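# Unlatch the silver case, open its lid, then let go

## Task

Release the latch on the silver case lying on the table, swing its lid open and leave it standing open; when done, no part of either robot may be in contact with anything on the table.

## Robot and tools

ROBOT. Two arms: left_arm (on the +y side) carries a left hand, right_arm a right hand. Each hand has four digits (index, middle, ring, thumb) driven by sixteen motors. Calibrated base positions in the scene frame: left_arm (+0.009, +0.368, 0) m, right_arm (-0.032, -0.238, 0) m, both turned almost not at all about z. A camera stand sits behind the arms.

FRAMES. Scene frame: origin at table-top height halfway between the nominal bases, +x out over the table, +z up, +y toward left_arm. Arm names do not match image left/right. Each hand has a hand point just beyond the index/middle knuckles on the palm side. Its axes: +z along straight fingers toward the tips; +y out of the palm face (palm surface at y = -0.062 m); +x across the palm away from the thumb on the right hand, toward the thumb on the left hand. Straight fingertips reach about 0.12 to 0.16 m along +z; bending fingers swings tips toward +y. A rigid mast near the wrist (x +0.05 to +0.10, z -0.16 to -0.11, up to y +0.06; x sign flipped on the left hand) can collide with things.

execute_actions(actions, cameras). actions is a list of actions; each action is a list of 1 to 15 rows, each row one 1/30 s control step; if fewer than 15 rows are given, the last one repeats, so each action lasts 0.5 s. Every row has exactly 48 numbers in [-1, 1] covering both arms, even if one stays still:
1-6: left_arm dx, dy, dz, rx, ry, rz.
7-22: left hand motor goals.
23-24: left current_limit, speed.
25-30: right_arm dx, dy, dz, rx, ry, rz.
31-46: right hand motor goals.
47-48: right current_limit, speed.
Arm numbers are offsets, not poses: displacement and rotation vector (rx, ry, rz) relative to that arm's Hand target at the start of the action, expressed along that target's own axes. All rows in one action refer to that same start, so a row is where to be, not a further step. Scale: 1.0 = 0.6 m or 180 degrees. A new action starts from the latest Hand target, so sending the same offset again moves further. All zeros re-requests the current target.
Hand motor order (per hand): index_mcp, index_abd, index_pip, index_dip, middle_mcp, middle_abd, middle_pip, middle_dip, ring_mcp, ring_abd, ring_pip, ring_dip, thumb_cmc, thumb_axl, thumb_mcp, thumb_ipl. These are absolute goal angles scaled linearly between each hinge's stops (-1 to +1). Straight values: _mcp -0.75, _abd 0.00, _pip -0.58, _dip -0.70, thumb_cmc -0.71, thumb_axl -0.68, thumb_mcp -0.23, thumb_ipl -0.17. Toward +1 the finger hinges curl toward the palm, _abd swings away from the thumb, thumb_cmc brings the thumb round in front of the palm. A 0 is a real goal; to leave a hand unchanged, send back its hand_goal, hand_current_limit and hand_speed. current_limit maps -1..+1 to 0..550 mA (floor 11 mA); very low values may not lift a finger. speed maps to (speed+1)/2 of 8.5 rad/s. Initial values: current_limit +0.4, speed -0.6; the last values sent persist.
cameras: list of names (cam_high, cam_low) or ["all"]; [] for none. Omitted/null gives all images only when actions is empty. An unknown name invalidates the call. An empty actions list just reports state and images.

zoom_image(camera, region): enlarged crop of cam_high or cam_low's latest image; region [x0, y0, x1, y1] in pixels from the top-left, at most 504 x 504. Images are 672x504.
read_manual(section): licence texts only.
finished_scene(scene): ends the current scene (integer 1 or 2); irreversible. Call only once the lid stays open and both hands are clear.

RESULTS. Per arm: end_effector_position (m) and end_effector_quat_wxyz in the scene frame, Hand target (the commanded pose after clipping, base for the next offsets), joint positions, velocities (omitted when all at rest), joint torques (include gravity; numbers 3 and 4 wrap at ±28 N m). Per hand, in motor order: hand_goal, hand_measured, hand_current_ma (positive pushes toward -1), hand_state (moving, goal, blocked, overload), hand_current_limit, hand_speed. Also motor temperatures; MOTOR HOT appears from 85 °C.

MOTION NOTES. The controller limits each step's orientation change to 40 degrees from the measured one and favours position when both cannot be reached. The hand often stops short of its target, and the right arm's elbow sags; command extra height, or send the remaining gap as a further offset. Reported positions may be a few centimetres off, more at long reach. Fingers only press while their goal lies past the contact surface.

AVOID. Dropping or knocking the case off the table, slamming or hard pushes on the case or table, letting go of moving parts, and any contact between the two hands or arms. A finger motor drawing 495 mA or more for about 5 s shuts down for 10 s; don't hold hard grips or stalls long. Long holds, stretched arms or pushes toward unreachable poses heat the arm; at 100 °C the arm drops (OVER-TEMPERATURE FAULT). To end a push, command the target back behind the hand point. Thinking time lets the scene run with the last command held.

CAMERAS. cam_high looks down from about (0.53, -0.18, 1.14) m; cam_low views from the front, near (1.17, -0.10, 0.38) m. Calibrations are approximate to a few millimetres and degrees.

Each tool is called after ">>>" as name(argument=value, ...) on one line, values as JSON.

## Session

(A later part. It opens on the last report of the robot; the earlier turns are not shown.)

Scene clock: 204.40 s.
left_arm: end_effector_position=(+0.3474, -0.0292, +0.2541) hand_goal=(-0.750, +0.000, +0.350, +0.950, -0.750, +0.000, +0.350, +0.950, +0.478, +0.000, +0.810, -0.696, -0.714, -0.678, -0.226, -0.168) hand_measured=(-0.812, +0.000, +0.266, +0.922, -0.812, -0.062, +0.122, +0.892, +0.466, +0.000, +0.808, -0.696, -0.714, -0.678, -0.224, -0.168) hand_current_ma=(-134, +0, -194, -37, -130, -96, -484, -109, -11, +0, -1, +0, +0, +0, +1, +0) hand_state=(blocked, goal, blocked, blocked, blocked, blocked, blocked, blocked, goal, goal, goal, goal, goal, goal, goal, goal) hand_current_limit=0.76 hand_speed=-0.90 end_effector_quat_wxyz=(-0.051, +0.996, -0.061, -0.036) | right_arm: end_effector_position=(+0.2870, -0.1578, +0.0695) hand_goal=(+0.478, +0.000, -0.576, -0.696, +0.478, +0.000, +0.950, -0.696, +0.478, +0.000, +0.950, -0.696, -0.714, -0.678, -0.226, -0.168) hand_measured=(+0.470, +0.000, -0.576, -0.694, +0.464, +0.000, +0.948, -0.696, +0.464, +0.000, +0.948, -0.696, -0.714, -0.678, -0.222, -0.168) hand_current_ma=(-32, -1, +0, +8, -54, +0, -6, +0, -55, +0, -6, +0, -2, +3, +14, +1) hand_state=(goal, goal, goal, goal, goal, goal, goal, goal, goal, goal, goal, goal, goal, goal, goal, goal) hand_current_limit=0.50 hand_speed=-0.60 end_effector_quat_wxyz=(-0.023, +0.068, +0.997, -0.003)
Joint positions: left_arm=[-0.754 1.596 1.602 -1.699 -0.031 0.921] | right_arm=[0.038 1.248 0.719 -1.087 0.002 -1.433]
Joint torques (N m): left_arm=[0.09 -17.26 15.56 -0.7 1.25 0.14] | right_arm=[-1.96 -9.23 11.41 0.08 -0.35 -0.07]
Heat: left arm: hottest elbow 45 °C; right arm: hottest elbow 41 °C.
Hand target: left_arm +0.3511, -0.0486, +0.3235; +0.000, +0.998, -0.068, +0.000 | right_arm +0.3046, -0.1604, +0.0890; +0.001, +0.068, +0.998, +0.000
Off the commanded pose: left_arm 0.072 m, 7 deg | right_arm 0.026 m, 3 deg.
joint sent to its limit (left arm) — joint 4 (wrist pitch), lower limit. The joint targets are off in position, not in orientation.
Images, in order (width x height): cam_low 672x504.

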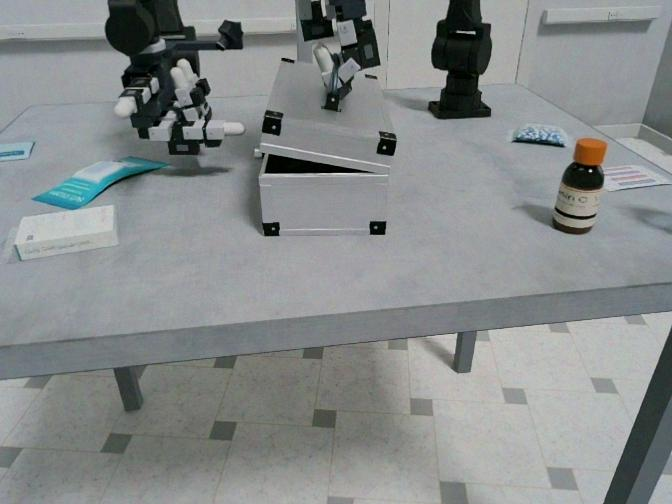

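>>> execute_actions(actions=[[[0,0.0,0,0,0,0,-0.75,0,0.35,0.95,-0.75,0,0.35,0.95,0.479,0,0.81,-0.696,-0.714,-0.678,-0.226,-0.168,0.74,-0.9,0.008,0.0,-0.03,0,0,0,0.479,0,-0.576,-0.696,0.479,0,0.95,-0.696,0.479,0,0.95,-0.696,-0.714,-0.678,-0.226,-0.168,0.5,-0.6]]], cameras=["all"])

>>> zoom_image(camera="cam_low", region=[200, 70, 360, 190])

>>> zoom_image(camera="cam_high", region=[300, 260, 460, 420])

Scene clock: 235.97 s.
left_arm: end_effector_position=(+0.3474, -0.0292, +0.2541) hand_goal=(-0.750, +0.000, +0.350, +0.950, -0.750, +0.000, +0.350, +0.950, +0.478, +0.000, +0.810, -0.696, -0.714, -0.678, -0.226, -0.168) hand_measured=(-0.812, +0.000, +0.266, +0.922, -0.812, -0.062, +0.122, +0.892, +0.466, +0.000, +0.808, -0.696, -0.714, -0.678, -0.224, -0.168) hand_current_ma=(-134, +0, -194, -37, -130, -96, -479, -109, -11, +0, -1, +0, +0, +0, +1, +0) hand_state=(blocked, goal, blocked, blocked, blocked, blocked, blocked, blocked, goal, goal, goal, goal, goal, goal, goal, goal) hand_current_limit=0.74 hand_speed=-0.90 end_effector_quat_wxyz=(-0.051, +0.996, -0.061, -0.036) | right_arm: end_effector_position=(+0.2837, -0.1579, +0.0885) hand_goal=(+0.478, +0.000, -0.576, -0.696, +0.478, +0.000, +0.950, -0.696, +0.478, +0.000, +0.950, -0.696, -0.714, -0.678, -0.226, -0.168) hand_measured=(+0.470, +0.000, -0.576, -0.694, +0.464, +0.000, +0.948, -0.696, +0.464, +0.000, +0.948, -0.696, -0.714, -0.678, -0.222, -0.168) hand_current_ma=(-32, -1, +0, +8, -54, +0, -6, +0, -55, +0, -6, +0, -2, +3, +14, +1) hand_state=(goal, goal, goal, goal, goal, goal, goal, goal, goal, goal, goal, goal, goal, goal, goal, goal) hand_current_limit=0.50 hand_speed=-0.60 end_effector_quat_wxyz=(-0.020, +0.068, +0.997, -0.002)
Joint positions: left_arm=[-0.754 1.596 1.602 -1.699 -0.031 0.921] | right_arm=[0.038 1.205 0.741 -1.147 0.002 -1.433]
Joint torques (N m): left_arm=[0.09 -17.2 15.54 -0.69 1.25 0.14] | right_arm=[-1.67 -8.7 11.58 -0.02 -0.34 -0.06]
Motor temperatures (°C): left_arm=[28 38 48 29 34 29] | right_arm=[28 31 43 27 31 30]
Heat: left arm: hottest elbow 48 °C; right arm: hottest elbow 43 °C.
Hand target: left_arm +0.3511, -0.0486, +0.3235; +0.000, +0.998, -0.068, +0.000 | right_arm +0.2999, -0.1597, +0.1071; +0.001, +0.068, +0.998, +0.000
Off the commanded pose: left_arm 0.072 m, 7 deg | right_arm 0.025 m, 2 deg.
joint sent to its limit (left arm) — joint 4 (wrist pitch), lower limit. The joint targets are off in position, not in orientation.

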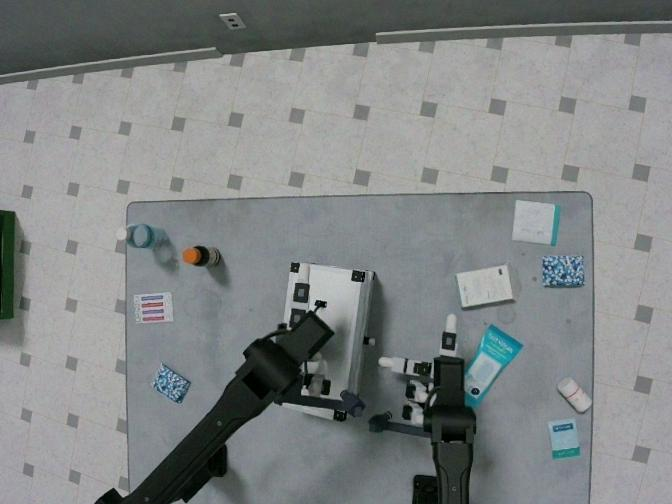

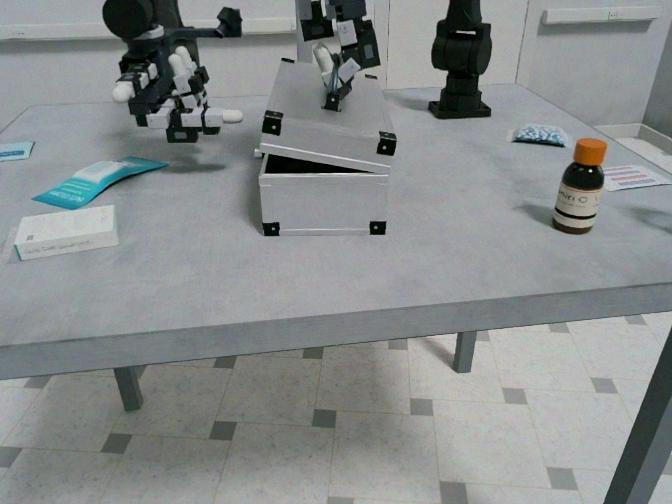

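Scaled by 3.150.

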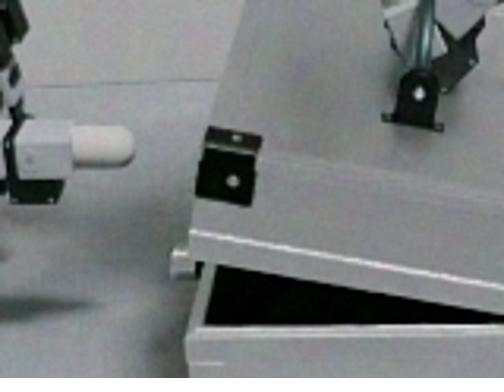

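Scaled by 3.150.

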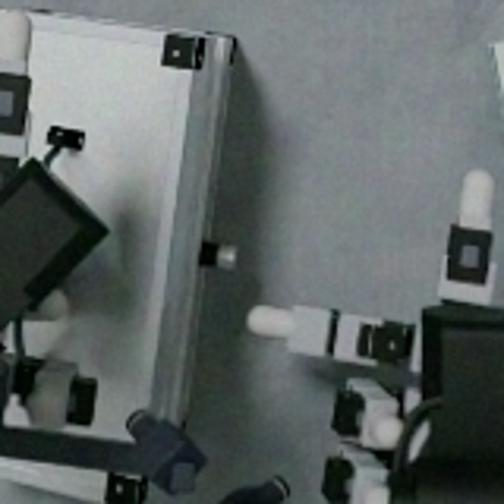

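>>> execute_actions(actions=[[[0,0.0,0,0,0,0,-0.75,0,0.35,0.95,-0.75,0,0.35,0.95,0.479,0,0.81,-0.696,-0.714,-0.678,-0.226,-0.168,0.74,-0.9,0.0,0.06,0,0,0,0,0.479,0,-0.576,-0.696,0.479,0,0.95,-0.696,0.479,0,0.95,-0.696,-0.714,-0.678,-0.226,-0.168,0.5,-0.6]]], cameras=["all"])

>>> zoom_image(camera="cam_low", region=[200, 70, 360, 190])

>>> zoom_image(camera="cam_high", region=[300, 260, 460, 420])

Scene clock: 248.83 s.
left_arm: end_effector_position=(+0.3474, -0.0292, +0.2541) hand_goal=(-0.750, +0.000, +0.350, +0.950, -0.750, +0.000, +0.350, +0.950, +0.478, +0.000, +0.810, -0.696, -0.714, -0.678, -0.226, -0.168) hand_measured=(-0.812, +0.000, +0.266, +0.922, -0.812, -0.062, +0.122, +0.892, +0.466, +0.000, +0.808, -0.696, -0.714, -0.678, -0.224, -0.168) hand_current_ma=(-134, +0, -194, -37, -130, -96, -479, -109, -11, +0, -1, +0, +0, +0, +1, +0) hand_state=(blocked, goal, blocked, blocked, blocked, blocked, blocked, blocked, goal, goal, goal, goal, goal, goal, goal, goal) hand_current_limit=0.74 hand_speed=-0.90 end_effector_quat_wxyz=(-0.051, +0.996, -0.061, -0.036) | right_arm: end_effector_position=(+0.2868, -0.1269, +0.0932) hand_goal=(+0.478, +0.000, -0.576, -0.696, +0.478, +0.000, +0.950, -0.696, +0.478, +0.000, +0.950, -0.696, -0.714, -0.678, -0.226, -0.168) hand_measured=(+0.470, +0.000, -0.576, -0.694, +0.464, +0.000, +0.948, -0.696, +0.464, +0.000, +0.948, -0.696, -0.714, -0.678, -0.222, -0.168) hand_current_ma=(-32, -1, +0, +8, -54, +0, -6, +0, -55, +0, -6, +0, -2, +3, +14, +1) hand_state=(goal, goal, goal, goal, goal, goal, goal, goal, goal, goal, goal, goal, goal, goal, goal, goal) hand_current_limit=0.50 hand_speed=-0.60 end_effector_quat_wxyz=(-0.014, +0.066, +0.998, -0.001)
Joint positions: left_arm=[-0.754 1.596 1.602 -1.699 -0.031 0.921] | right_arm=[0.142 1.205 0.753 -1.147 -0.003 -1.333]
Joint torques (N m): left_arm=[0.15 -17.2 15.56 -0.69 1.25 0.14] | right_arm=[-0.56 -7.47 11.99 0.23 -0.15 0.12]
Heat: left arm: hottest elbow 49 °C; right arm: hottest elbow 44 °C.
Hand target: left_arm +0.3511, -0.0486, +0.3235; +0.000, +0.998, -0.068, +0.000 | right_arm +0.3048, -0.1241, +0.1070; +0.001, +0.068, +0.998, +0.000
Off the commanded pose: left_arm 0.072 m, 7 deg | right_arm 0.023 m, 2 deg.
joint sent to its limit (left arm) — joint 4 (wrist pitch), lower limit. The joint targets are off in position, not in orientation.

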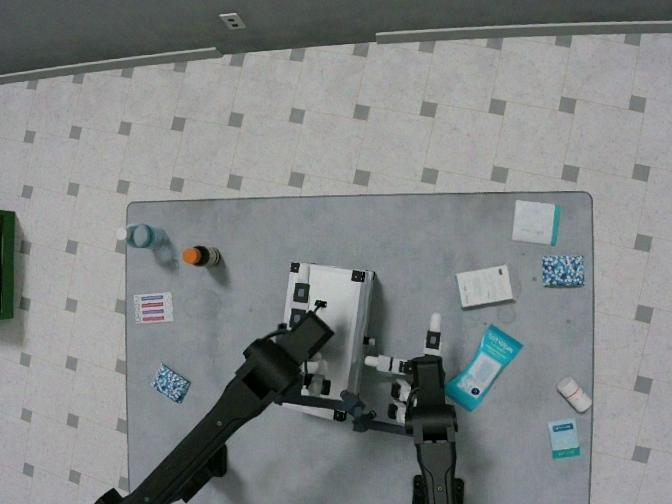

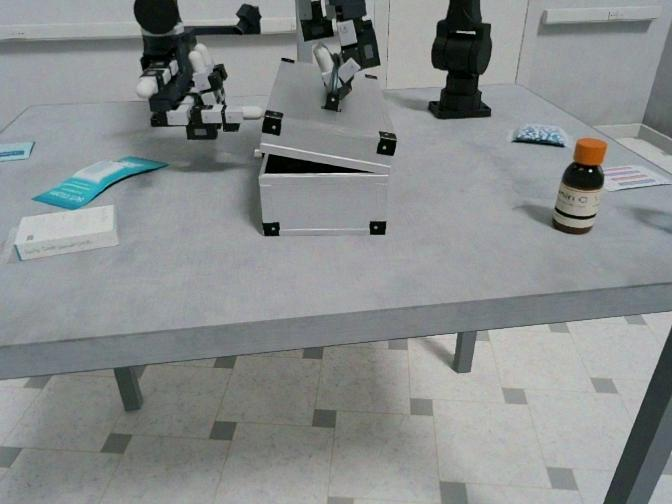

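Scaled by 3.150.

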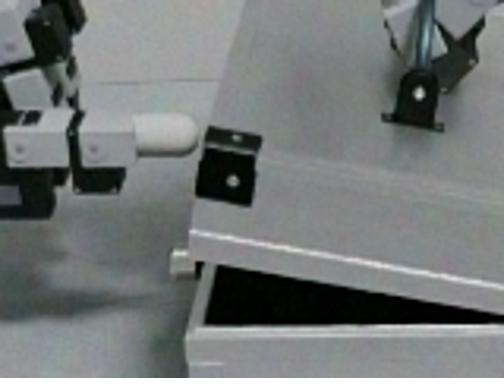

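Scaled by 3.150.

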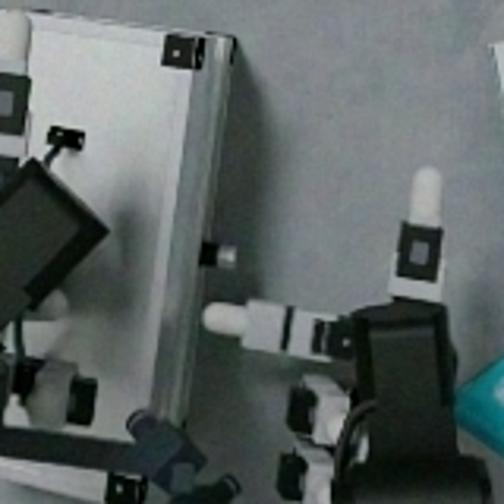

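>>> execute_actions(actions=[[[0,0.0,0,0,0,0,-0.75,0,0.35,0.95,-0.75,0,0.35,0.95,0.479,0,0.81,-0.696,-0.714,-0.678,-0.226,-0.168,0.74,-0.9,0.0,0.018,0.014,0,0,0,0.479,0,-0.576,-0.696,0.479,0,0.95,-0.696,0.479,0,0.95,-0.696,-0.714,-0.678,-0.226,-0.168,0.5,-0.6]]], cameras=["cam_low"])

>>> zoom_image(camera="cam_low", region=[200, 70, 360, 190])

Scene clock: 253.30 s.
left_arm: end_effector_position=(+0.3474, -0.0292, +0.2541) hand_goal=(-0.750, +0.000, +0.350, +0.950, -0.750, +0.000, +0.350, +0.950, +0.478, +0.000, +0.810, -0.696, -0.714, -0.678, -0.226, -0.168) hand_measured=(-0.812, +0.000, +0.266, +0.922, -0.812, -0.062, +0.122, +0.892, +0.466, +0.000, +0.808, -0.696, -0.714, -0.678, -0.224, -0.168) hand_current_ma=(-134, +0, -194, -37, -130, -96, -479, -109, -11, +0, -1, +0, +0, +0, +1, +0) hand_state=(blocked, goal, blocked, blocked, blocked, blocked, blocked, blocked, goal, goal, goal, goal, goal, goal, goal, goal) hand_current_limit=0.74 hand_speed=-0.90 end_effector_quat_wxyz=(-0.051, +0.996, -0.061, -0.036) | right_arm: end_effector_position=(+0.2885, -0.1179, +0.0912) hand_goal=(+0.478, +0.000, -0.576, -0.696, +0.478, +0.000, +0.950, -0.696, +0.478, +0.000, +0.950, -0.696, -0.714, -0.678, -0.226, -0.168) hand_measured=(+0.470, +0.000, -0.576, -0.694, +0.464, +0.000, +0.948, -0.696, +0.464, +0.000, +0.948, -0.696, -0.714, -0.678, -0.222, -0.168) hand_current_ma=(-32, -1, +0, +8, -54, +0, -6, +0, -55, +0, -6, +0, -2, +3, +14, +1) hand_state=(goal, goal, goal, goal, goal, goal, goal, goal, goal, goal, goal, goal, goal, goal, goal, goal) hand_current_limit=0.50 hand_speed=-0.60 end_effector_quat_wxyz=(-0.012, +0.067, +0.998, -0.001)
Joint positions: left_arm=[-0.754 1.596 1.602 -1.699 -0.031 0.921] | right_arm=[0.174 1.212 0.753 -1.135 -0.002 -1.299]
Joint torques (N m): left_arm=[0.15 -17.2 15.56 -0.69 1.25 0.14] | right_arm=[-0.38 -6.48 11.38 0.8 -0.17 0.1]
Heat: left arm: hottest elbow 49 °C; right arm: hottest elbow 44 °C.
Hand target: left_arm +0.3511, -0.0486, +0.3235; +0.000, +0.998, -0.068, +0.000 | right_arm +0.3063, -0.1134, +0.0985; +0.001, +0.068, +0.998, +0.000
Off the commanded pose: left_arm 0.072 m, 7 deg | right_arm 0.020 m, 1 deg.
joint sent to its limit (left arm) — joint 4 (wrist pitch), lower limit. The joint targets are off in position, not in orientation.
Images, in order (width x height): cam_low 672x504.

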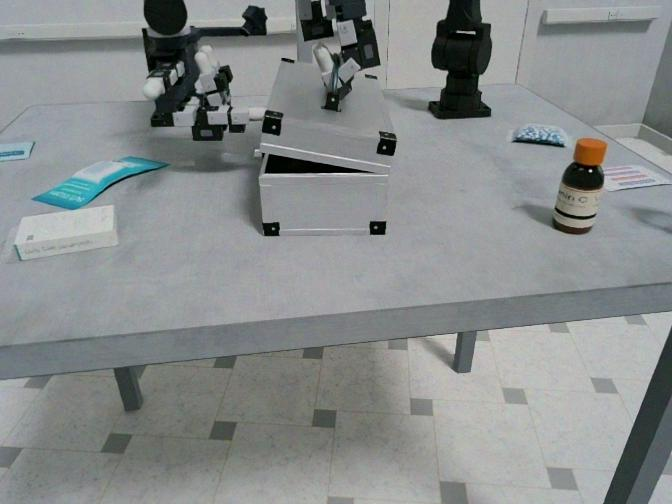

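Scaled by 3.150.

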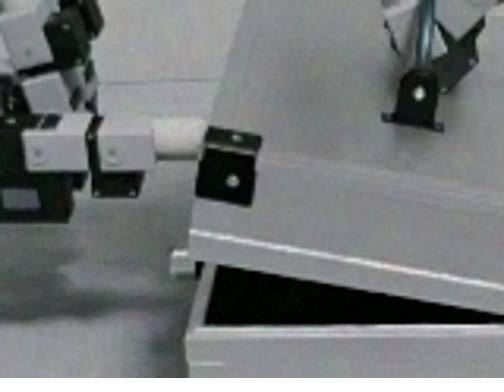

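>>> execute_actions(actions=[[[0,0.0,0,0,0,0,-0.75,0,0.35,0.95,-0.75,0,0.35,0.95,0.479,0,0.81,-0.696,-0.714,-0.678,-0.226,-0.168,0.74,-0.9,0.0,0.025,0.008,0,0,0,0.479,0,-0.576,-0.696,0.479,0,0.95,-0.696,0.479,0,0.95,-0.696,-0.714,-0.678,-0.226,-0.168,0.5,-0.6]]], cameras=["all"])

>>> zoom_image(camera="cam_low", region=[200, 70, 360, 190])

>>> zoom_image(camera="cam_high", region=[300, 260, 460, 420])

Scene clock: 257.80 s.
left_arm: end_effector_position=(+0.3474, -0.0292, +0.2541) hand_goal=(-0.750, +0.000, +0.350, +0.950, -0.750, +0.000, +0.350, +0.950, +0.478, +0.000, +0.810, -0.696, -0.714, -0.678, -0.226, -0.168) hand_measured=(-0.812, +0.000, +0.266, +0.922, -0.812, -0.062, +0.122, +0.892, +0.466, +0.000, +0.808, -0.696, -0.714, -0.678, -0.224, -0.168) hand_current_ma=(-134, +0, -194, -37, -130, -96, -479, -109, -11, +0, -1, +0, +0, +0, +1, +0) hand_state=(blocked, goal, blocked, blocked, blocked, blocked, blocked, blocked, goal, goal, goal, goal, goal, goal, goal, goal) hand_current_limit=0.74 hand_speed=-0.90 end_effector_quat_wxyz=(-0.051, +0.996, -0.061, -0.036) | right_arm: end_effector_position=(+0.2896, -0.1038, +0.0857) hand_goal=(+0.478, +0.000, -0.576, -0.696, +0.478, +0.000, +0.950, -0.696, +0.478, +0.000, +0.950, -0.696, -0.714, -0.678, -0.226, -0.168) hand_measured=(+0.470, +0.000, -0.576, -0.694, +0.464, +0.000, +0.948, -0.696, +0.464, +0.000, +0.948, -0.696, -0.714, -0.678, -0.222, -0.168) hand_current_ma=(-32, -1, +0, +8, -54, +0, -6, +0, -55, +0, -6, +0, -2, +3, +14, +1) hand_state=(goal, goal, goal, goal, goal, goal, goal, goal, goal, goal, goal, goal, goal, goal, goal, goal) hand_current_limit=0.50 hand_speed=-0.60 end_effector_quat_wxyz=(-0.013, +0.067, +0.998, -0.003)
Joint positions: left_arm=[-0.754 1.596 1.602 -1.699 -0.031 0.921] | right_arm=[0.221 1.232 0.753 -1.119 -0.001 -1.253]
Joint torques (N m): left_arm=[0.09 -17.2 15.56 -0.69 1.25 0.14] | right_arm=[-0.5 -6.53 11.44 0.87 -0.19 0.12]
Heat: left arm: hottest elbow 49 °C; right arm: hottest elbow 44 °C.
Hand target: left_arm +0.3511, -0.0486, +0.3235; +0.000, +0.998, -0.068, +0.000 | right_arm +0.3083, -0.0985, +0.0938; +0.001, +0.068, +0.998, +0.000
Off the commanded pose: left_arm 0.072 m, 7 deg | right_arm 0.021 m, 2 deg.
joint sent to its limit (left arm) — joint 4 (wrist pitch), lower limit. The joint targets are off in position, not in orientation.

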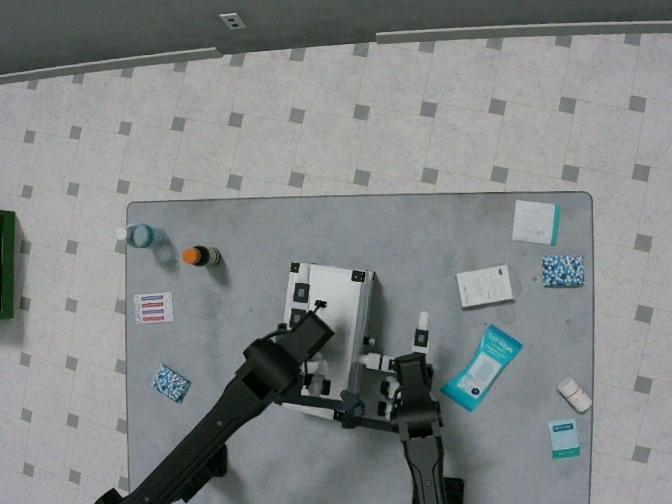

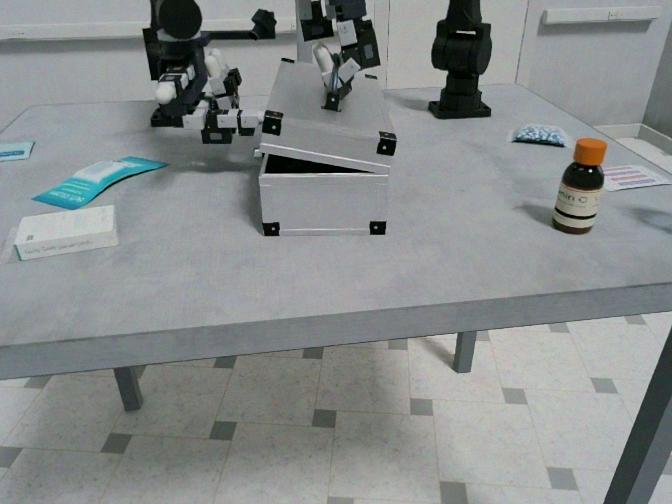

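Scaled by 3.150.

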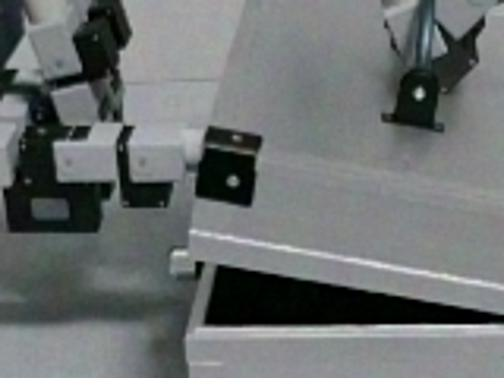

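Scaled by 3.150.

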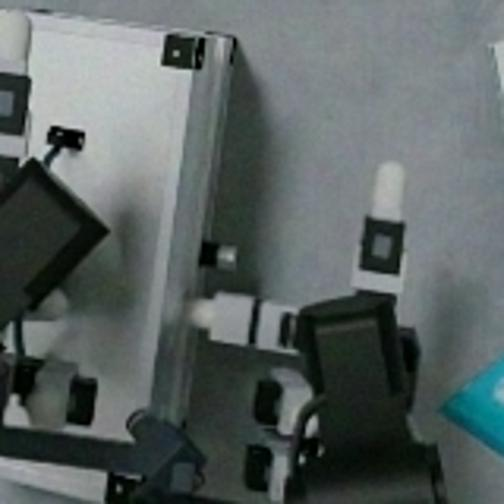

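>>> execute_actions(actions=[[[0,0.0,0,0,0,0,-0.75,0,0.35,0.95,-0.75,0,0.35,0.95,0.479,0,0.81,-0.696,-0.714,-0.678,-0.226,-0.168,0.74,-0.9,0.0,0.028,-0.002,0,0,0,0.479,0,-0.576,-0.696,0.479,0,0.95,-0.696,0.479,0,0.95,-0.696,-0.714,-0.678,-0.226,-0.168,0.6,-0.6]]], cameras=["all"])

>>> zoom_image(camera="cam_low", region=[200, 40, 400, 190])

>>> zoom_image(camera="cam_high", region=[300, 260, 460, 420])

Scene clock: 263.57 s.
left_arm: end_effector_position=(+0.3474, -0.0292, +0.2541) hand_goal=(-0.750, +0.000, +0.350, +0.950, -0.750, +0.000, +0.350, +0.950, +0.478, +0.000, +0.810, -0.696, -0.714, -0.678, -0.226, -0.168) hand_measured=(-0.812, +0.000, +0.266, +0.922, -0.812, -0.062, +0.122, +0.892, +0.466, +0.000, +0.808, -0.696, -0.714, -0.678, -0.224, -0.168) hand_current_ma=(-134, +0, -194, -37, -130, -96, -479, -109, -11, +0, -1, +0, +0, +0, +1, +0) hand_state=(blocked, goal, blocked, blocked, blocked, blocked, blocked, blocked, goal, goal, goal, goal, goal, goal, goal, goal) hand_current_limit=0.74 hand_speed=-0.90 end_effector_quat_wxyz=(-0.051, +0.996, -0.061, -0.036) | right_arm: end_effector_position=(+0.2899, -0.0886, +0.0852) hand_goal=(+0.478, +0.000, -0.576, -0.696, +0.478, +0.000, +0.950, -0.696, +0.478, +0.000, +0.950, -0.696, -0.714, -0.678, -0.226, -0.168) hand_measured=(+0.470, +0.000, -0.576, -0.694, +0.464, +0.000, +0.948, -0.696, +0.464, +0.000, +0.948, -0.696, -0.714, -0.678, -0.222, -0.168) hand_current_ma=(-32, -1, +0, +8, -54, +0, -6, +0, -55, +0, -6, +0, -2, +3, +14, +1) hand_state=(goal, goal, goal, goal, goal, goal, goal, goal, goal, goal, goal, goal, goal, goal, goal, goal) hand_current_limit=0.60 hand_speed=-0.60 end_effector_quat_wxyz=(-0.014, +0.067, +0.998, -0.004)
Joint positions: left_arm=[-0.754 1.596 1.602 -1.699 -0.031 0.921] | right_arm=[0.272 1.244 0.763 -1.119 -0.001 -1.202]
Joint torques (N m): left_arm=[0.09 -17.26 15.54 -0.69 1.25 0.14] | right_arm=[-0.85 -6.71 11.88 0.69 -0.19 0.12]
Heat: left arm: hottest elbow 50 °C; right arm: hottest elbow 44 °C.
Hand target: left_arm +0.3511, -0.0486, +0.3235; +0.000, +0.998, -0.068, +0.000 | right_arm +0.3105, -0.0819, +0.0950; +0.001, +0.068, +0.998, +0.000
Off the commanded pose: left_arm 0.072 m, 7 deg | right_arm 0.024 m, 2 deg.
joint sent to its limit (left arm) — joint 4 (wrist pitch), lower limit. The joint targets are off in position, not in orientation.

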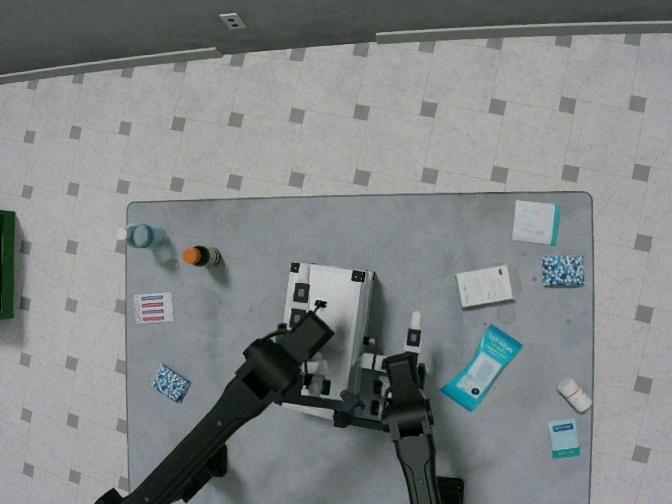

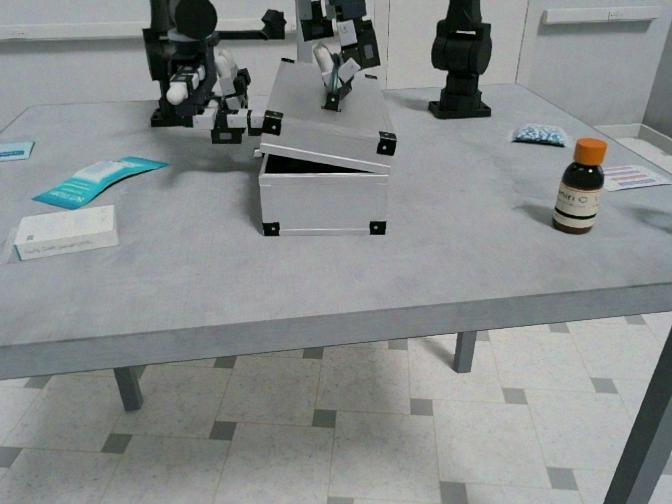

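Scaled by 2.520.

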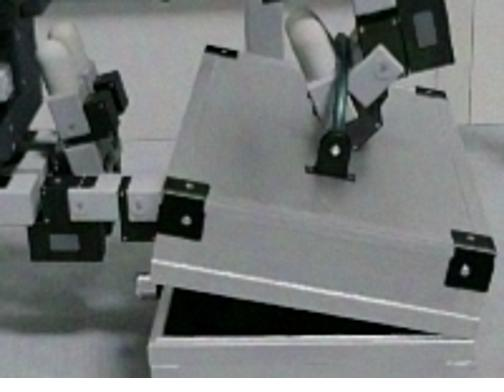

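Scaled by 3.150.

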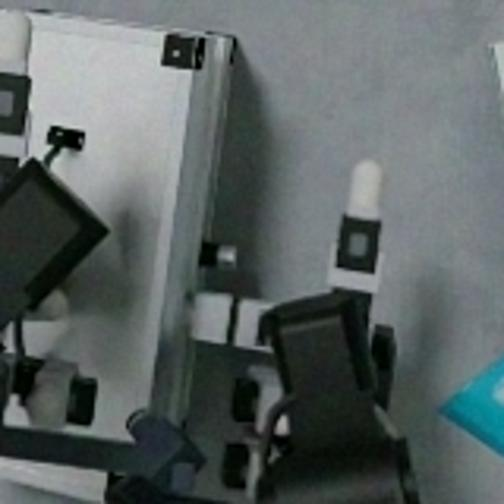

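>>> execute_actions(actions=[[[0,0.0,0,0,0,0,-0.75,0,0.35,0.95,-0.75,0,0.35,0.95,0.479,0,0.81,-0.696,-0.714,-0.678,-0.226,-0.168,0.74,-0.9,0.0,0.01,-0.02,0,0,0,0.479,0,-0.576,-0.696,0.479,0,0.95,-0.696,0.479,0,0.95,-0.696,-0.714,-0.678,-0.226,-0.168,0.7,-0.6]],[[0,0.0,0,0,0,0,-0.75,0,0.35,0.95,-0.75,0,0.35,0.95,0.479,0,0.81,-0.696,-0.714,-0.678,-0.226,-0.168,0.74,-0.9,0.0,0.005,-0.02,0,0,0,0.479,0,-0.576,-0.696,0.479,0,0.95,-0.696,0.479,0,0.95,-0.696,-0.714,-0.678,-0.226,-0.168,0.7,-0.6]]], cameras=["cam_low"])

>>> zoom_image(camera="cam_low", region=[200, 40, 400, 190])

Scene clock: 268.50 s.
left_arm: end_effector_position=(+0.3474, -0.0284, +0.2543) hand_goal=(-0.750, +0.000, +0.350, +0.950, -0.750, +0.000, +0.350, +0.950, +0.478, +0.000, +0.810, -0.696, -0.714, -0.678, -0.226, -0.168) hand_measured=(-0.814, +0.000, +0.272, +0.922, -0.814, -0.062, +0.138, +0.892, +0.466, +0.000, +0.808, -0.696, -0.714, -0.678, -0.224, -0.168) hand_current_ma=(-139, +0, -169, -37, -140, -96, -479, -109, -11, +0, -1, +0, +0, +0, +1, +0) hand_state=(blocked, goal, blocked, blocked, blocked, blocked, blocked, blocked, goal, goal, goal, goal, goal, goal, goal, goal) hand_current_limit=0.74 hand_speed=-0.90 end_effector_quat_wxyz=(-0.053, +0.996, -0.061, -0.036) | right_arm: end_effector_position=(+0.2940, -0.0828, +0.0993) hand_goal=(+0.478, +0.000, -0.576, -0.696, +0.478, +0.000, +0.950, -0.696, +0.478, +0.000, +0.950, -0.696, -0.714, -0.678, -0.226, -0.168) hand_measured=(+0.452, -0.004, -0.588, -0.698, +0.464, +0.000, +0.948, -0.696, +0.464, +0.000, +0.948, -0.696, -0.714, -0.678, -0.222, -0.168) hand_current_ma=(-112, -10, -43, -6, -54, +0, -6, +0, -55, +0, -6, +0, -2, +3, +14, +1) hand_state=(blocked, goal, goal, goal, goal, goal, goal, goal, goal, goal, goal, goal, goal, goal, goal, goal) hand_current_limit=0.70 hand_speed=-0.60 end_effector_quat_wxyz=(-0.019, +0.073, +0.997, -0.007)
Joint positions: left_arm=[-0.754 1.596 1.604 -1.703 -0.034 0.921] | right_arm=[0.291 1.244 0.806 -1.173 0.002 -1.17]
Joint torques (N m): left_arm=[0.09 -17.26 15.45 -0.54 1.37 0.15] | right_arm=[0.15 -8.94 12.49 0.05 -0.3 0.09]
Heat: left arm: hottest elbow 50 °C; right arm: hottest elbow 44 °C.
Hand target: left_arm +0.3511, -0.0486, +0.3235; +0.000, +0.998, -0.068, +0.000 | right_arm +0.3118, -0.0730, +0.1190; +0.001, +0.068, +0.998, +0.000
Off the commanded pose: left_arm 0.072 m, 7 deg | right_arm 0.028 m, 2 deg.
joint sent to its limit (left arm) — joint 4 (wrist pitch), lower limit. The joint targets are off in position, not in orientation.
Images, in order (width x height): cam_low 672x504.

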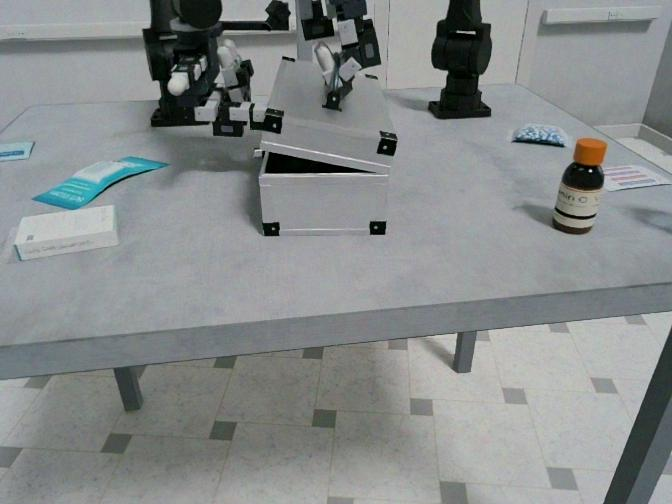

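Scaled by 2.520.

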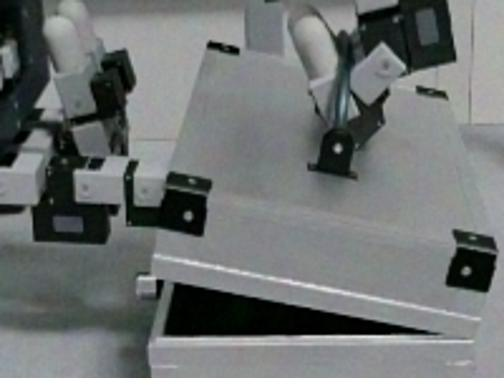

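>>> execute_actions(actions=[[[0,0.0,0.04,0,0,0,-0.75,0,0.1,0.95,-0.75,0,0.1,0.95,0.479,0,0.81,-0.696,-0.714,-0.678,-0.226,-0.168,0.74,-0.7,0.0,0.005,-0.01,0,0,0,0.5,0,-0.576,-0.696,0.479,0,0.95,-0.696,0.479,0,0.95,-0.696,-0.714,-0.678,-0.226,-0.168,0.8,-0.6]],[[0,0.0,0.03,0,0,0,-0.75,0,-0.15,0.95,-0.75,0,-0.15,0.95,0.479,0,0.81,-0.696,-0.714,-0.678,-0.226,-0.168,0.74,-0.7,0.0,0.005,-0.01,0,0,0,0.5,0,-0.576,-0.696,0.479,0,0.95,-0.696,0.479,0,0.95,-0.696,-0.714,-0.678,-0.226,-0.168,0.8,-0.6]]], cameras=["cam_low"])

>>> zoom_image(camera="cam_low", region=[200, 40, 400, 190])

Scene clock: 281.73 s.
left_arm: end_effector_position=(+0.3527, -0.0415, +0.2596) hand_goal=(-0.750, +0.000, -0.150, +0.950, -0.750, +0.000, -0.150, +0.950, +0.478, +0.000, +0.810, -0.696, -0.714, -0.678, -0.226, -0.168) hand_measured=(-0.758, +0.008, -0.152, +0.946, -0.778, -0.008, -0.160, +0.924, +0.466, +0.000, +0.808, -0.696, -0.714, -0.678, -0.224, -0.168) hand_current_ma=(-5, +3, -1, -1, -39, -4, -7, -30, -11, +0, -1, +0, +0, +0, +1, +0) hand_state=(goal, goal, goal, goal, blocked, goal, goal, blocked, goal, goal, goal, goal, goal, goal, goal, goal) hand_current_limit=0.74 hand_speed=-0.70 end_effector_quat_wxyz=(-0.023, +0.998, -0.061, -0.024) | right_arm: end_effector_position=(+0.2934, -0.0838, +0.1007) hand_goal=(+0.500, +0.000, -0.576, -0.696, +0.478, +0.000, +0.950, -0.696, +0.478, +0.000, +0.950, -0.696, -0.714, -0.678, -0.226, -0.168) hand_measured=(+0.438, -0.010, -0.610, -0.706, +0.464, +0.000, +0.948, -0.696, +0.464, +0.000, +0.948, -0.696, -0.714, -0.678, -0.222, -0.168) hand_current_ma=(-288, -32, -142, -41, -54, +0, -6, +0, -55, +0, -6, +0, -2, +3, +14, +1) hand_state=(blocked, goal, blocked, goal, goal, goal, goal, goal, goal, goal, goal, goal, goal, goal, goal, goal) hand_current_limit=0.80 hand_speed=-0.60 end_effector_quat_wxyz=(-0.022, +0.077, +0.997, -0.014)
Joint positions: left_arm=[-0.755 1.591 1.601 -1.647 -0.002 0.922] | right_arm=[0.296 1.244 0.814 -1.192 0.012 -1.157]
Joint torques (N m): left_arm=[0.03 -15.79 8.8 0.73 0.15 0.08] | right_arm=[-1.14 -9 8.42 0.29 -0.53 0.01]
Heat: left arm: hottest elbow 48 °C; right arm: hottest elbow 45 °C.
Hand target: left_arm +0.3512, -0.0486, +0.2816; +0.000, +0.998, -0.068, +0.000 | right_arm +0.2931, -0.0826, +0.1012; -0.023, +0.077, +0.997, -0.011 (last step not sent: back at the drive's target)
Off the commanded pose: left_arm 0.023 m, 4 deg | right_arm 0.040 m, 3 deg.
led back after a hold (left arm): the arm was led back toward your command in small steps, so it may still be short of it.
pose unreachable (left arm): on one or more control steps of this call, first in action 1 (counted from 0), this arm could not follow its commanded pose, so it was not sent that pose on those steps. It may still have moved: this result reports where it is.
cause: moving toward the commanded pose would bring a part of the arm too close to another arm (a part of this arm just beyond joint 6 (wrist roll) and a part of the right arm just beyond its joint 4 (wrist pitch), where that arm would come to rest).
pose unreachable (right arm): on one or more control steps of this call, first in action 1 (counted from 0), this arm could not follow its commanded pose, so it was not sent that pose on those steps. It may still have moved: this result reports where it is.
cause: moving toward the commanded pose would bring a part of the arm too close to another arm (a part of this arm just beyond joint 4 (wrist pitch) and a part of the left arm just beyond its joint 6 (wrist roll), along the way the arms are being sent, or toward where that arm still pushes).
Images, in order (width x height): cam_low 672x504.

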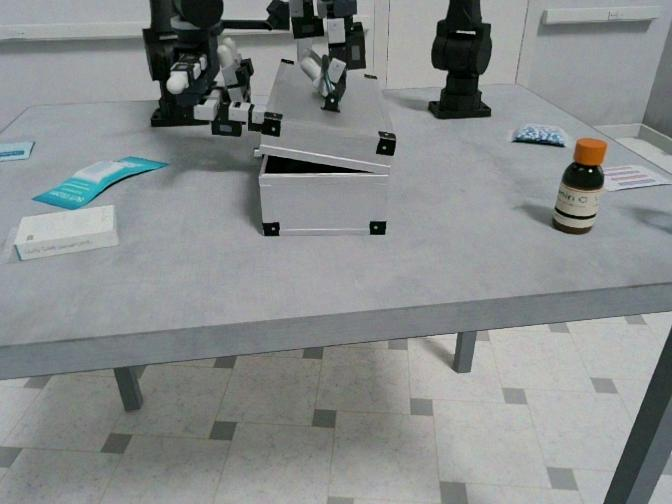

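Scaled by 2.520.

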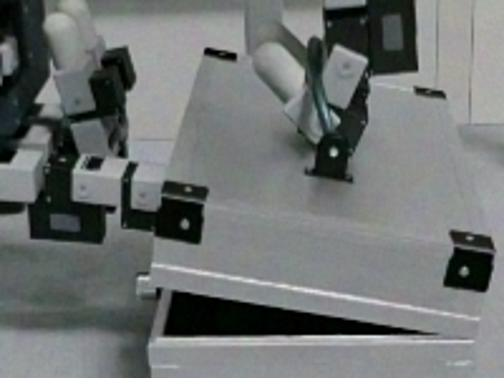

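>>> execute_actions(actions=[[[0,0.0,0.012,0,0,0,-0.75,0,-0.35,0.8,-0.75,0,-0.35,0.8,0.479,0,0.81,-0.696,-0.714,-0.678,-0.226,-0.168,0.74,-0.7,0.0,0.0,0,0,0,0,0.5,0,-0.576,-0.696,0.479,0,0.95,-0.696,0.479,0,0.95,-0.696,-0.714,-0.678,-0.226,-0.168,0.8,-0.6]],[[0,0.0,0,0,0,0,-0.75,0,-0.5,0.67,-0.75,0,-0.5,0.67,0.479,0,0.81,-0.696,-0.714,-0.678,-0.226,-0.168,0.74,-0.7,0.0,0.0,0,0,0,0,0.5,0,-0.576,-0.696,0.479,0,0.95,-0.696,0.479,0,0.95,-0.696,-0.714,-0.678,-0.226,-0.168,0.8,-0.6]]], cameras=["all"])

>>> zoom_image(camera="cam_low", region=[200, 40, 400, 190])

Scene clock: 288.00 s.
left_arm: end_effector_position=(+0.3567, -0.0460, +0.2642) hand_goal=(-0.750, +0.000, -0.500, +0.670, -0.750, +0.000, -0.500, +0.670, +0.478, +0.000, +0.810, -0.696, -0.714, -0.678, -0.226, -0.168) hand_measured=(-0.752, +0.004, -0.498, +0.672, -0.750, -0.004, -0.498, +0.672, +0.466, +0.000, +0.808, -0.696, -0.714, -0.678, -0.224, -0.168) hand_current_ma=(+0, +1, +1, +1, +0, -1, +1, +1, -11, +0, -1, +0, +0, +0, +1, +0) hand_state=(goal, goal, goal, goal, goal, goal, goal, goal, goal, goal, goal, goal, goal, goal, goal, goal) hand_current_limit=0.74 hand_speed=-0.70 end_effector_quat_wxyz=(-0.009, +0.998, -0.061, -0.010) | right_arm: end_effector_position=(+0.2925, -0.0844, +0.0995) hand_goal=(+0.500, +0.000, -0.576, -0.696, +0.478, +0.000, +0.950, -0.696, +0.478, +0.000, +0.950, -0.696, -0.714, -0.678, -0.226, -0.168) hand_measured=(+0.430, -0.018, -0.616, -0.710, +0.464, +0.000, +0.948, -0.696, +0.464, +0.000, +0.948, -0.696, -0.714, -0.678, -0.222, -0.168) hand_current_ma=(-334, -60, -168, -53, -54, +0, -6, +0, -55, +0, -6, +0, -2, +3, +14, +1) hand_state=(blocked, goal, blocked, goal, goal, goal, goal, goal, goal, goal, goal, goal, goal, goal, goal, goal) hand_current_limit=0.80 hand_speed=-0.60 end_effector_quat_wxyz=(-0.024, +0.079, +0.997, -0.015)
Joint positions: left_arm=[-0.755 1.581 1.594 -1.611 0 0.923] | right_arm=[0.296 1.244 0.811 -1.192 0.013 -1.154]
Joint torques (N m): left_arm=[-0.03 -14.97 7.97 0.18 0.07 0.1] | right_arm=[-0.97 -9.23 8.76 0.46 -0.57 -0.01]
Heat: left arm: hottest elbow 48 °C; right arm: hottest elbow 44 °C.
Hand target: left_arm +0.3511, -0.0487, +0.2741; +0.000, +0.998, -0.068, -0.001 | right_arm +0.2930, -0.0827, +0.1011; -0.023, +0.077, +0.997, -0.011
Off the commanded pose: left_arm 0.012 m, 2 deg | right_arm 0.002 m, 1 deg.

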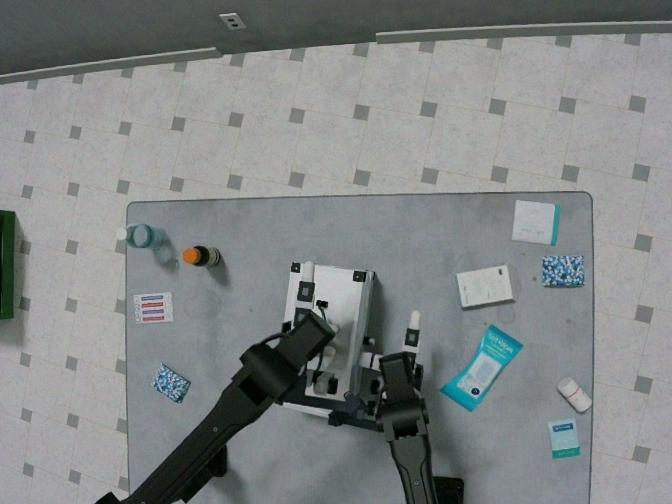

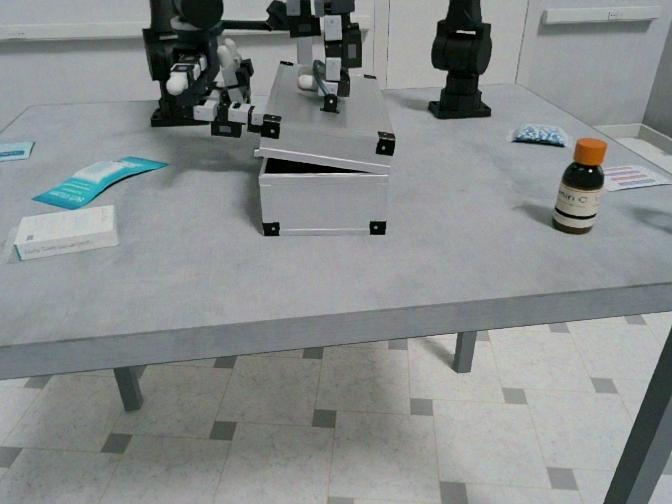

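Scaled by 2.520.

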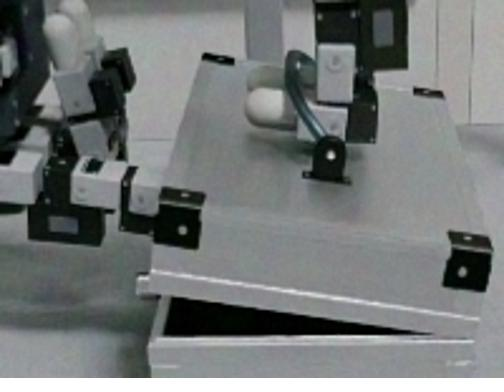

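>>> execute_actions(actions=[[[0,-0.04,0.005,0,0,0,-0.75,0,-0.5,0.6,-0.75,0,-0.5,0.6,0.479,0,0.81,-0.696,-0.714,-0.678,-0.226,-0.168,0.74,-0.7,0,0,0,0,0,0,0.5,0,-0.576,-0.696,0.479,0,0.95,-0.696,0.479,0,0.95,-0.696,-0.714,-0.678,-0.226,-0.168,0.8,-0.6]],[[0,-0.04,0,0,0,0,-0.75,0,-0.5,0.5,-0.75,0,-0.5,0.5,0.479,0,0.81,-0.696,-0.714,-0.678,-0.226,-0.168,0.74,-0.7,0,0,0,0,0,0,0.5,0,-0.576,-0.696,0.479,0,0.95,-0.696,0.479,0,0.95,-0.696,-0.714,-0.678,-0.226,-0.168,0.8,-0.6]]], cameras=["cam_low","cam_high"])

Scene clock: 298.63 s.
left_arm: end_effector_position=(+0.3556, -0.0047, +0.2650) hand_goal=(-0.750, +0.000, -0.500, +0.500, -0.750, +0.000, -0.500, +0.500, +0.478, +0.000, +0.810, -0.696, -0.714, -0.678, -0.226, -0.168) hand_measured=(-0.750, +0.002, -0.498, +0.502, -0.750, -0.002, -0.500, +0.502, +0.466, +0.000, +0.808, -0.696, -0.714, -0.678, -0.224, -0.168) hand_current_ma=(+0, +1, +1, +1, +0, -1, +0, +1, -11, +0, -1, +0, +0, +0, +1, +0) hand_state=(goal, goal, goal, goal, goal, goal, goal, goal, goal, goal, goal, goal, goal, goal, goal, goal) hand_current_limit=0.74 hand_speed=-0.70 end_effector_quat_wxyz=(-0.006, +0.998, -0.069, -0.008) | right_arm: end_effector_position=(+0.2925, -0.0844, +0.0995) hand_goal=(+0.500, +0.000, -0.576, -0.696, +0.478, +0.000, +0.950, -0.696, +0.478, +0.000, +0.950, -0.696, -0.714, -0.678, -0.226, -0.168) hand_measured=(+0.428, -0.018, -0.616, -0.710, +0.464, +0.000, +0.948, -0.696, +0.464, +0.000, +0.948, -0.696, -0.714, -0.678, -0.222, -0.168) hand_current_ma=(-341, -60, -171, -53, -54, +0, -6, +0, -55, +0, -6, +0, -2, +3, +14, +1) hand_state=(blocked, goal, blocked, goal, goal, goal, goal, goal, goal, goal, goal, goal, goal, goal, goal, goal) hand_current_limit=0.80 hand_speed=-0.60 end_effector_quat_wxyz=(-0.024, +0.079, +0.996, -0.015)
Joint positions: left_arm=[-0.687 1.503 1.506 -1.593 -0.001 1.006] | right_arm=[0.296 1.244 0.811 -1.192 0.013 -1.153]
Joint torques (N m): left_arm=[1.49 -13.16 7.92 0.17 0.1 0.11] | right_arm=[-1.08 -9.41 8.77 0.42 -0.57 -0.04]
Heat: left arm: hottest elbow 46 °C; right arm: hottest elbow 43 °C.
Hand target: left_arm +0.3578, -0.0009, +0.2712; +0.000, +0.998, -0.068, +0.000 | right_arm +0.2930, -0.0827, +0.1011; -0.023, +0.077, +0.997, -0.011
Off the commanded pose: left_arm 0.007 m, 1 deg | right_arm 0.002 m, 1 deg.

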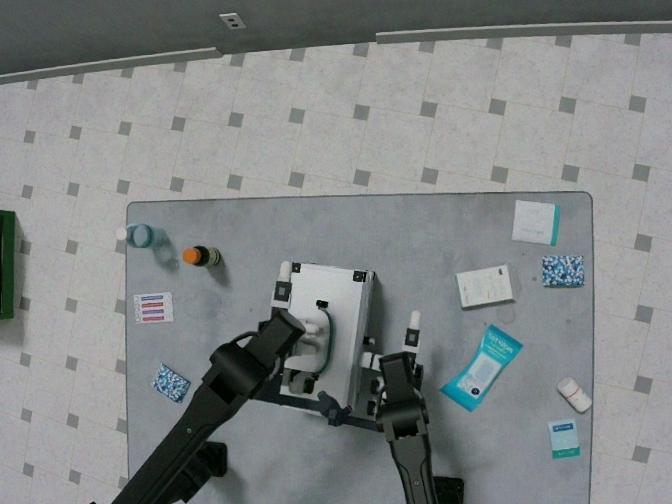

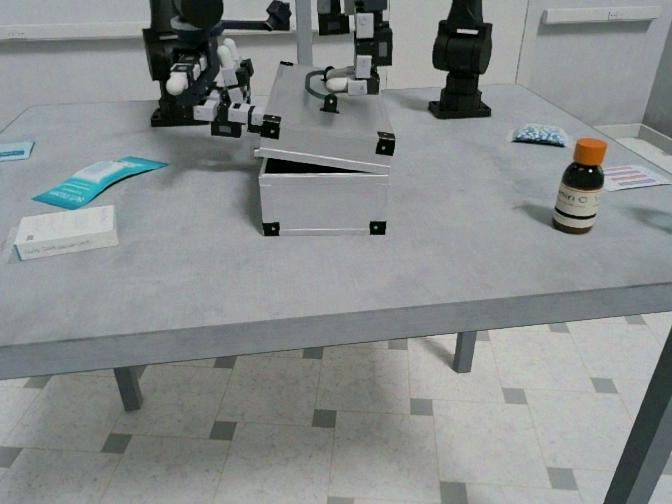

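>>> zoom_image(camera="cam_low", region=[160, 0, 440, 210])

>>> zoom_image(camera="cam_high", region=[240, 250, 440, 430])

Scaled by 1.800.

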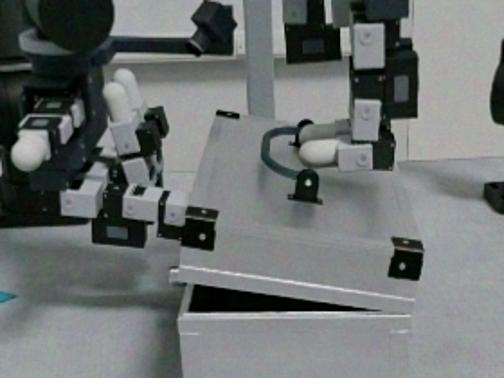

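Scaled by 2.520.

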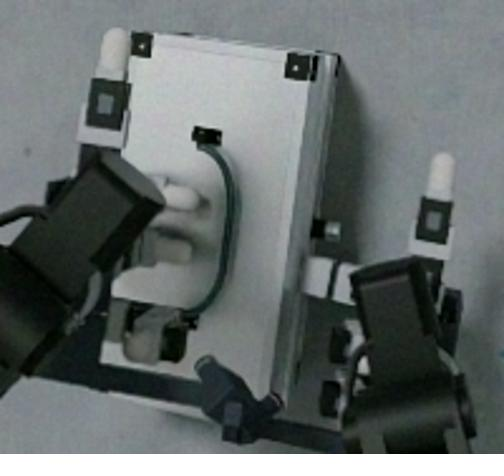

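>>> execute_actions(actions=[[[0,-0.04,-0.08,0,0,0,-0.75,0,-0.5,0.5,-0.75,0,-0.5,0.5,0.479,0,0.81,-0.696,-0.714,-0.678,-0.226,-0.168,0.74,-0.7,0,0,0,0,0,0,0.5,0,-0.576,-0.696,0.479,0,0.95,-0.696,0.479,0,0.95,-0.696,-0.714,-0.678,-0.226,-0.168,0.8,-0.6]],[[-0.05,-0.1,-0.1,0,0,0,-0.75,0,-0.5,0.5,-0.75,0,-0.5,0.5,0.479,0,0.81,-0.696,-0.714,-0.678,-0.226,-0.168,0.74,-0.7,0,0,0,0,0,0,0.5,0,-0.576,-0.696,0.479,0,0.95,-0.696,0.479,0,0.95,-0.696,-0.714,-0.678,-0.226,-0.168,0.8,-0.6]],[[-0.05,-0.15,-0.05,0,0,0,-0.75,0,-0.5,0.5,-0.75,0,-0.5,0.5,0.479,0,0.81,-0.696,-0.714,-0.678,-0.226,-0.168,0.74,-0.7,0,0,0,0,0,0,0.5,0,-0.576,-0.696,0.479,0,0.95,-0.696,0.479,0,0.95,-0.696,-0.714,-0.678,-0.226,-0.168,0.8,-0.6]],[[-0.05,-0.15,0,0,0,0,-0.75,0,-0.5,0.5,-0.75,0,-0.5,0.5,0.479,0,0.81,-0.696,-0.714,-0.678,-0.226,-0.168,0.74,-0.7,0,0,0,0,0,0,0.5,0,-0.576,-0.696,0.479,0,0.95,-0.696,0.479,0,0.95,-0.696,-0.714,-0.678,-0.226,-0.168,0.8,-0.6]]], cameras=["cam_low","cam_high"])

Scene clock: 311.20 s.
left_arm: end_effector_position=(+0.3055, +0.2680, +0.4069) hand_goal=(-0.750, +0.000, -0.500, +0.500, -0.750, +0.000, -0.500, +0.500, +0.478, +0.000, +0.810, -0.696, -0.714, -0.678, -0.226, -0.168) hand_measured=(-0.750, +0.002, -0.498, +0.502, -0.750, -0.002, -0.500, +0.502, +0.466, +0.000, +0.808, -0.696, -0.714, -0.678, -0.224, -0.168) hand_current_ma=(+0, +1, +0, +1, +0, -1, +0, +1, -11, +0, -1, +0, +0, +0, +2, +0) hand_state=(goal, goal, goal, goal, goal, goal, goal, goal, goal, goal, goal, goal, goal, goal, goal, goal) hand_current_limit=0.74 hand_speed=-0.70 end_effector_quat_wxyz=(+0.025, +0.987, -0.071, +0.141) | right_arm: end_effector_position=(+0.2925, -0.0844, +0.0995) hand_goal=(+0.500, +0.000, -0.576, -0.696, +0.478, +0.000, +0.950, -0.696, +0.478, +0.000, +0.950, -0.696, -0.714, -0.678, -0.226, -0.168) hand_measured=(+0.428, -0.018, -0.616, -0.710, +0.464, +0.000, +0.948, -0.696, +0.464, +0.000, +0.948, -0.696, -0.714, -0.678, -0.222, -0.168) hand_current_ma=(-341, -60, -171, -53, -54, +0, -6, +0, -55, +0, -6, +0, -2, +3, +14, +1) hand_state=(blocked, goal, blocked, goal, goal, goal, goal, goal, goal, goal, goal, goal, goal, goal, goal, goal) hand_current_limit=0.80 hand_speed=-0.60 end_effector_quat_wxyz=(-0.024, +0.079, +0.996, -0.015)
Joint positions: left_arm=[0.014 0.985 1.394 -1.7 0.069 1.702] | right_arm=[0.296 1.244 0.811 -1.192 0.013 -1.153]
Joint torques (N m): left_arm=[1.96 -4.01 8.49 0.2 0.23 0.11] | right_arm=[-1.08 -9 8.7 0.51 -0.57 -0.01]
Heat: left arm: hottest elbow 45 °C; right arm: hottest elbow 42 °C.
Hand target: left_arm +0.3046, +0.2728, +0.4090; +0.000, +0.998, -0.068, +0.000 | right_arm +0.2930, -0.0827, +0.1011; -0.023, +0.077, +0.997, -0.011
Off the commanded pose: left_arm 0.005 m, 17 deg | right_arm 0.002 m, 1 deg.
joint sent to its limit (left arm) — joint 4 (wrist pitch), lower limit. The joint targets are off in orientation, not in position.

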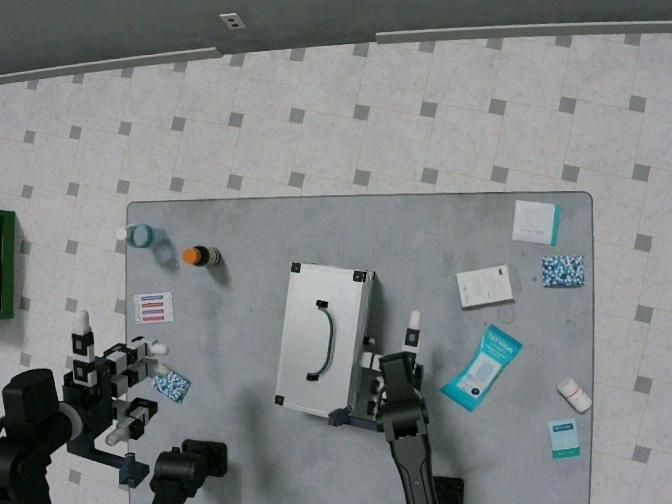

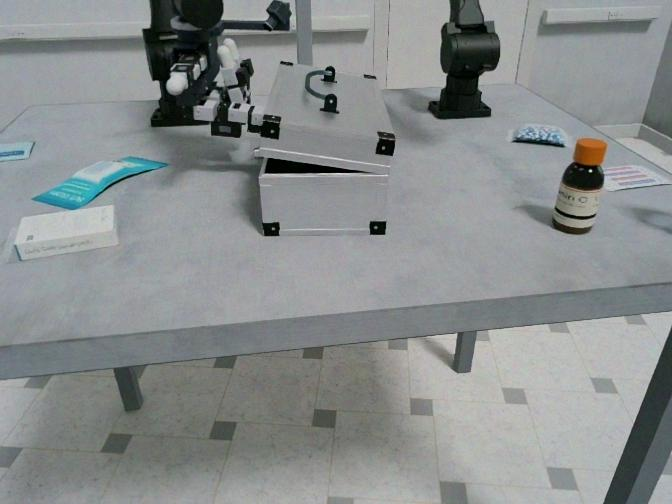

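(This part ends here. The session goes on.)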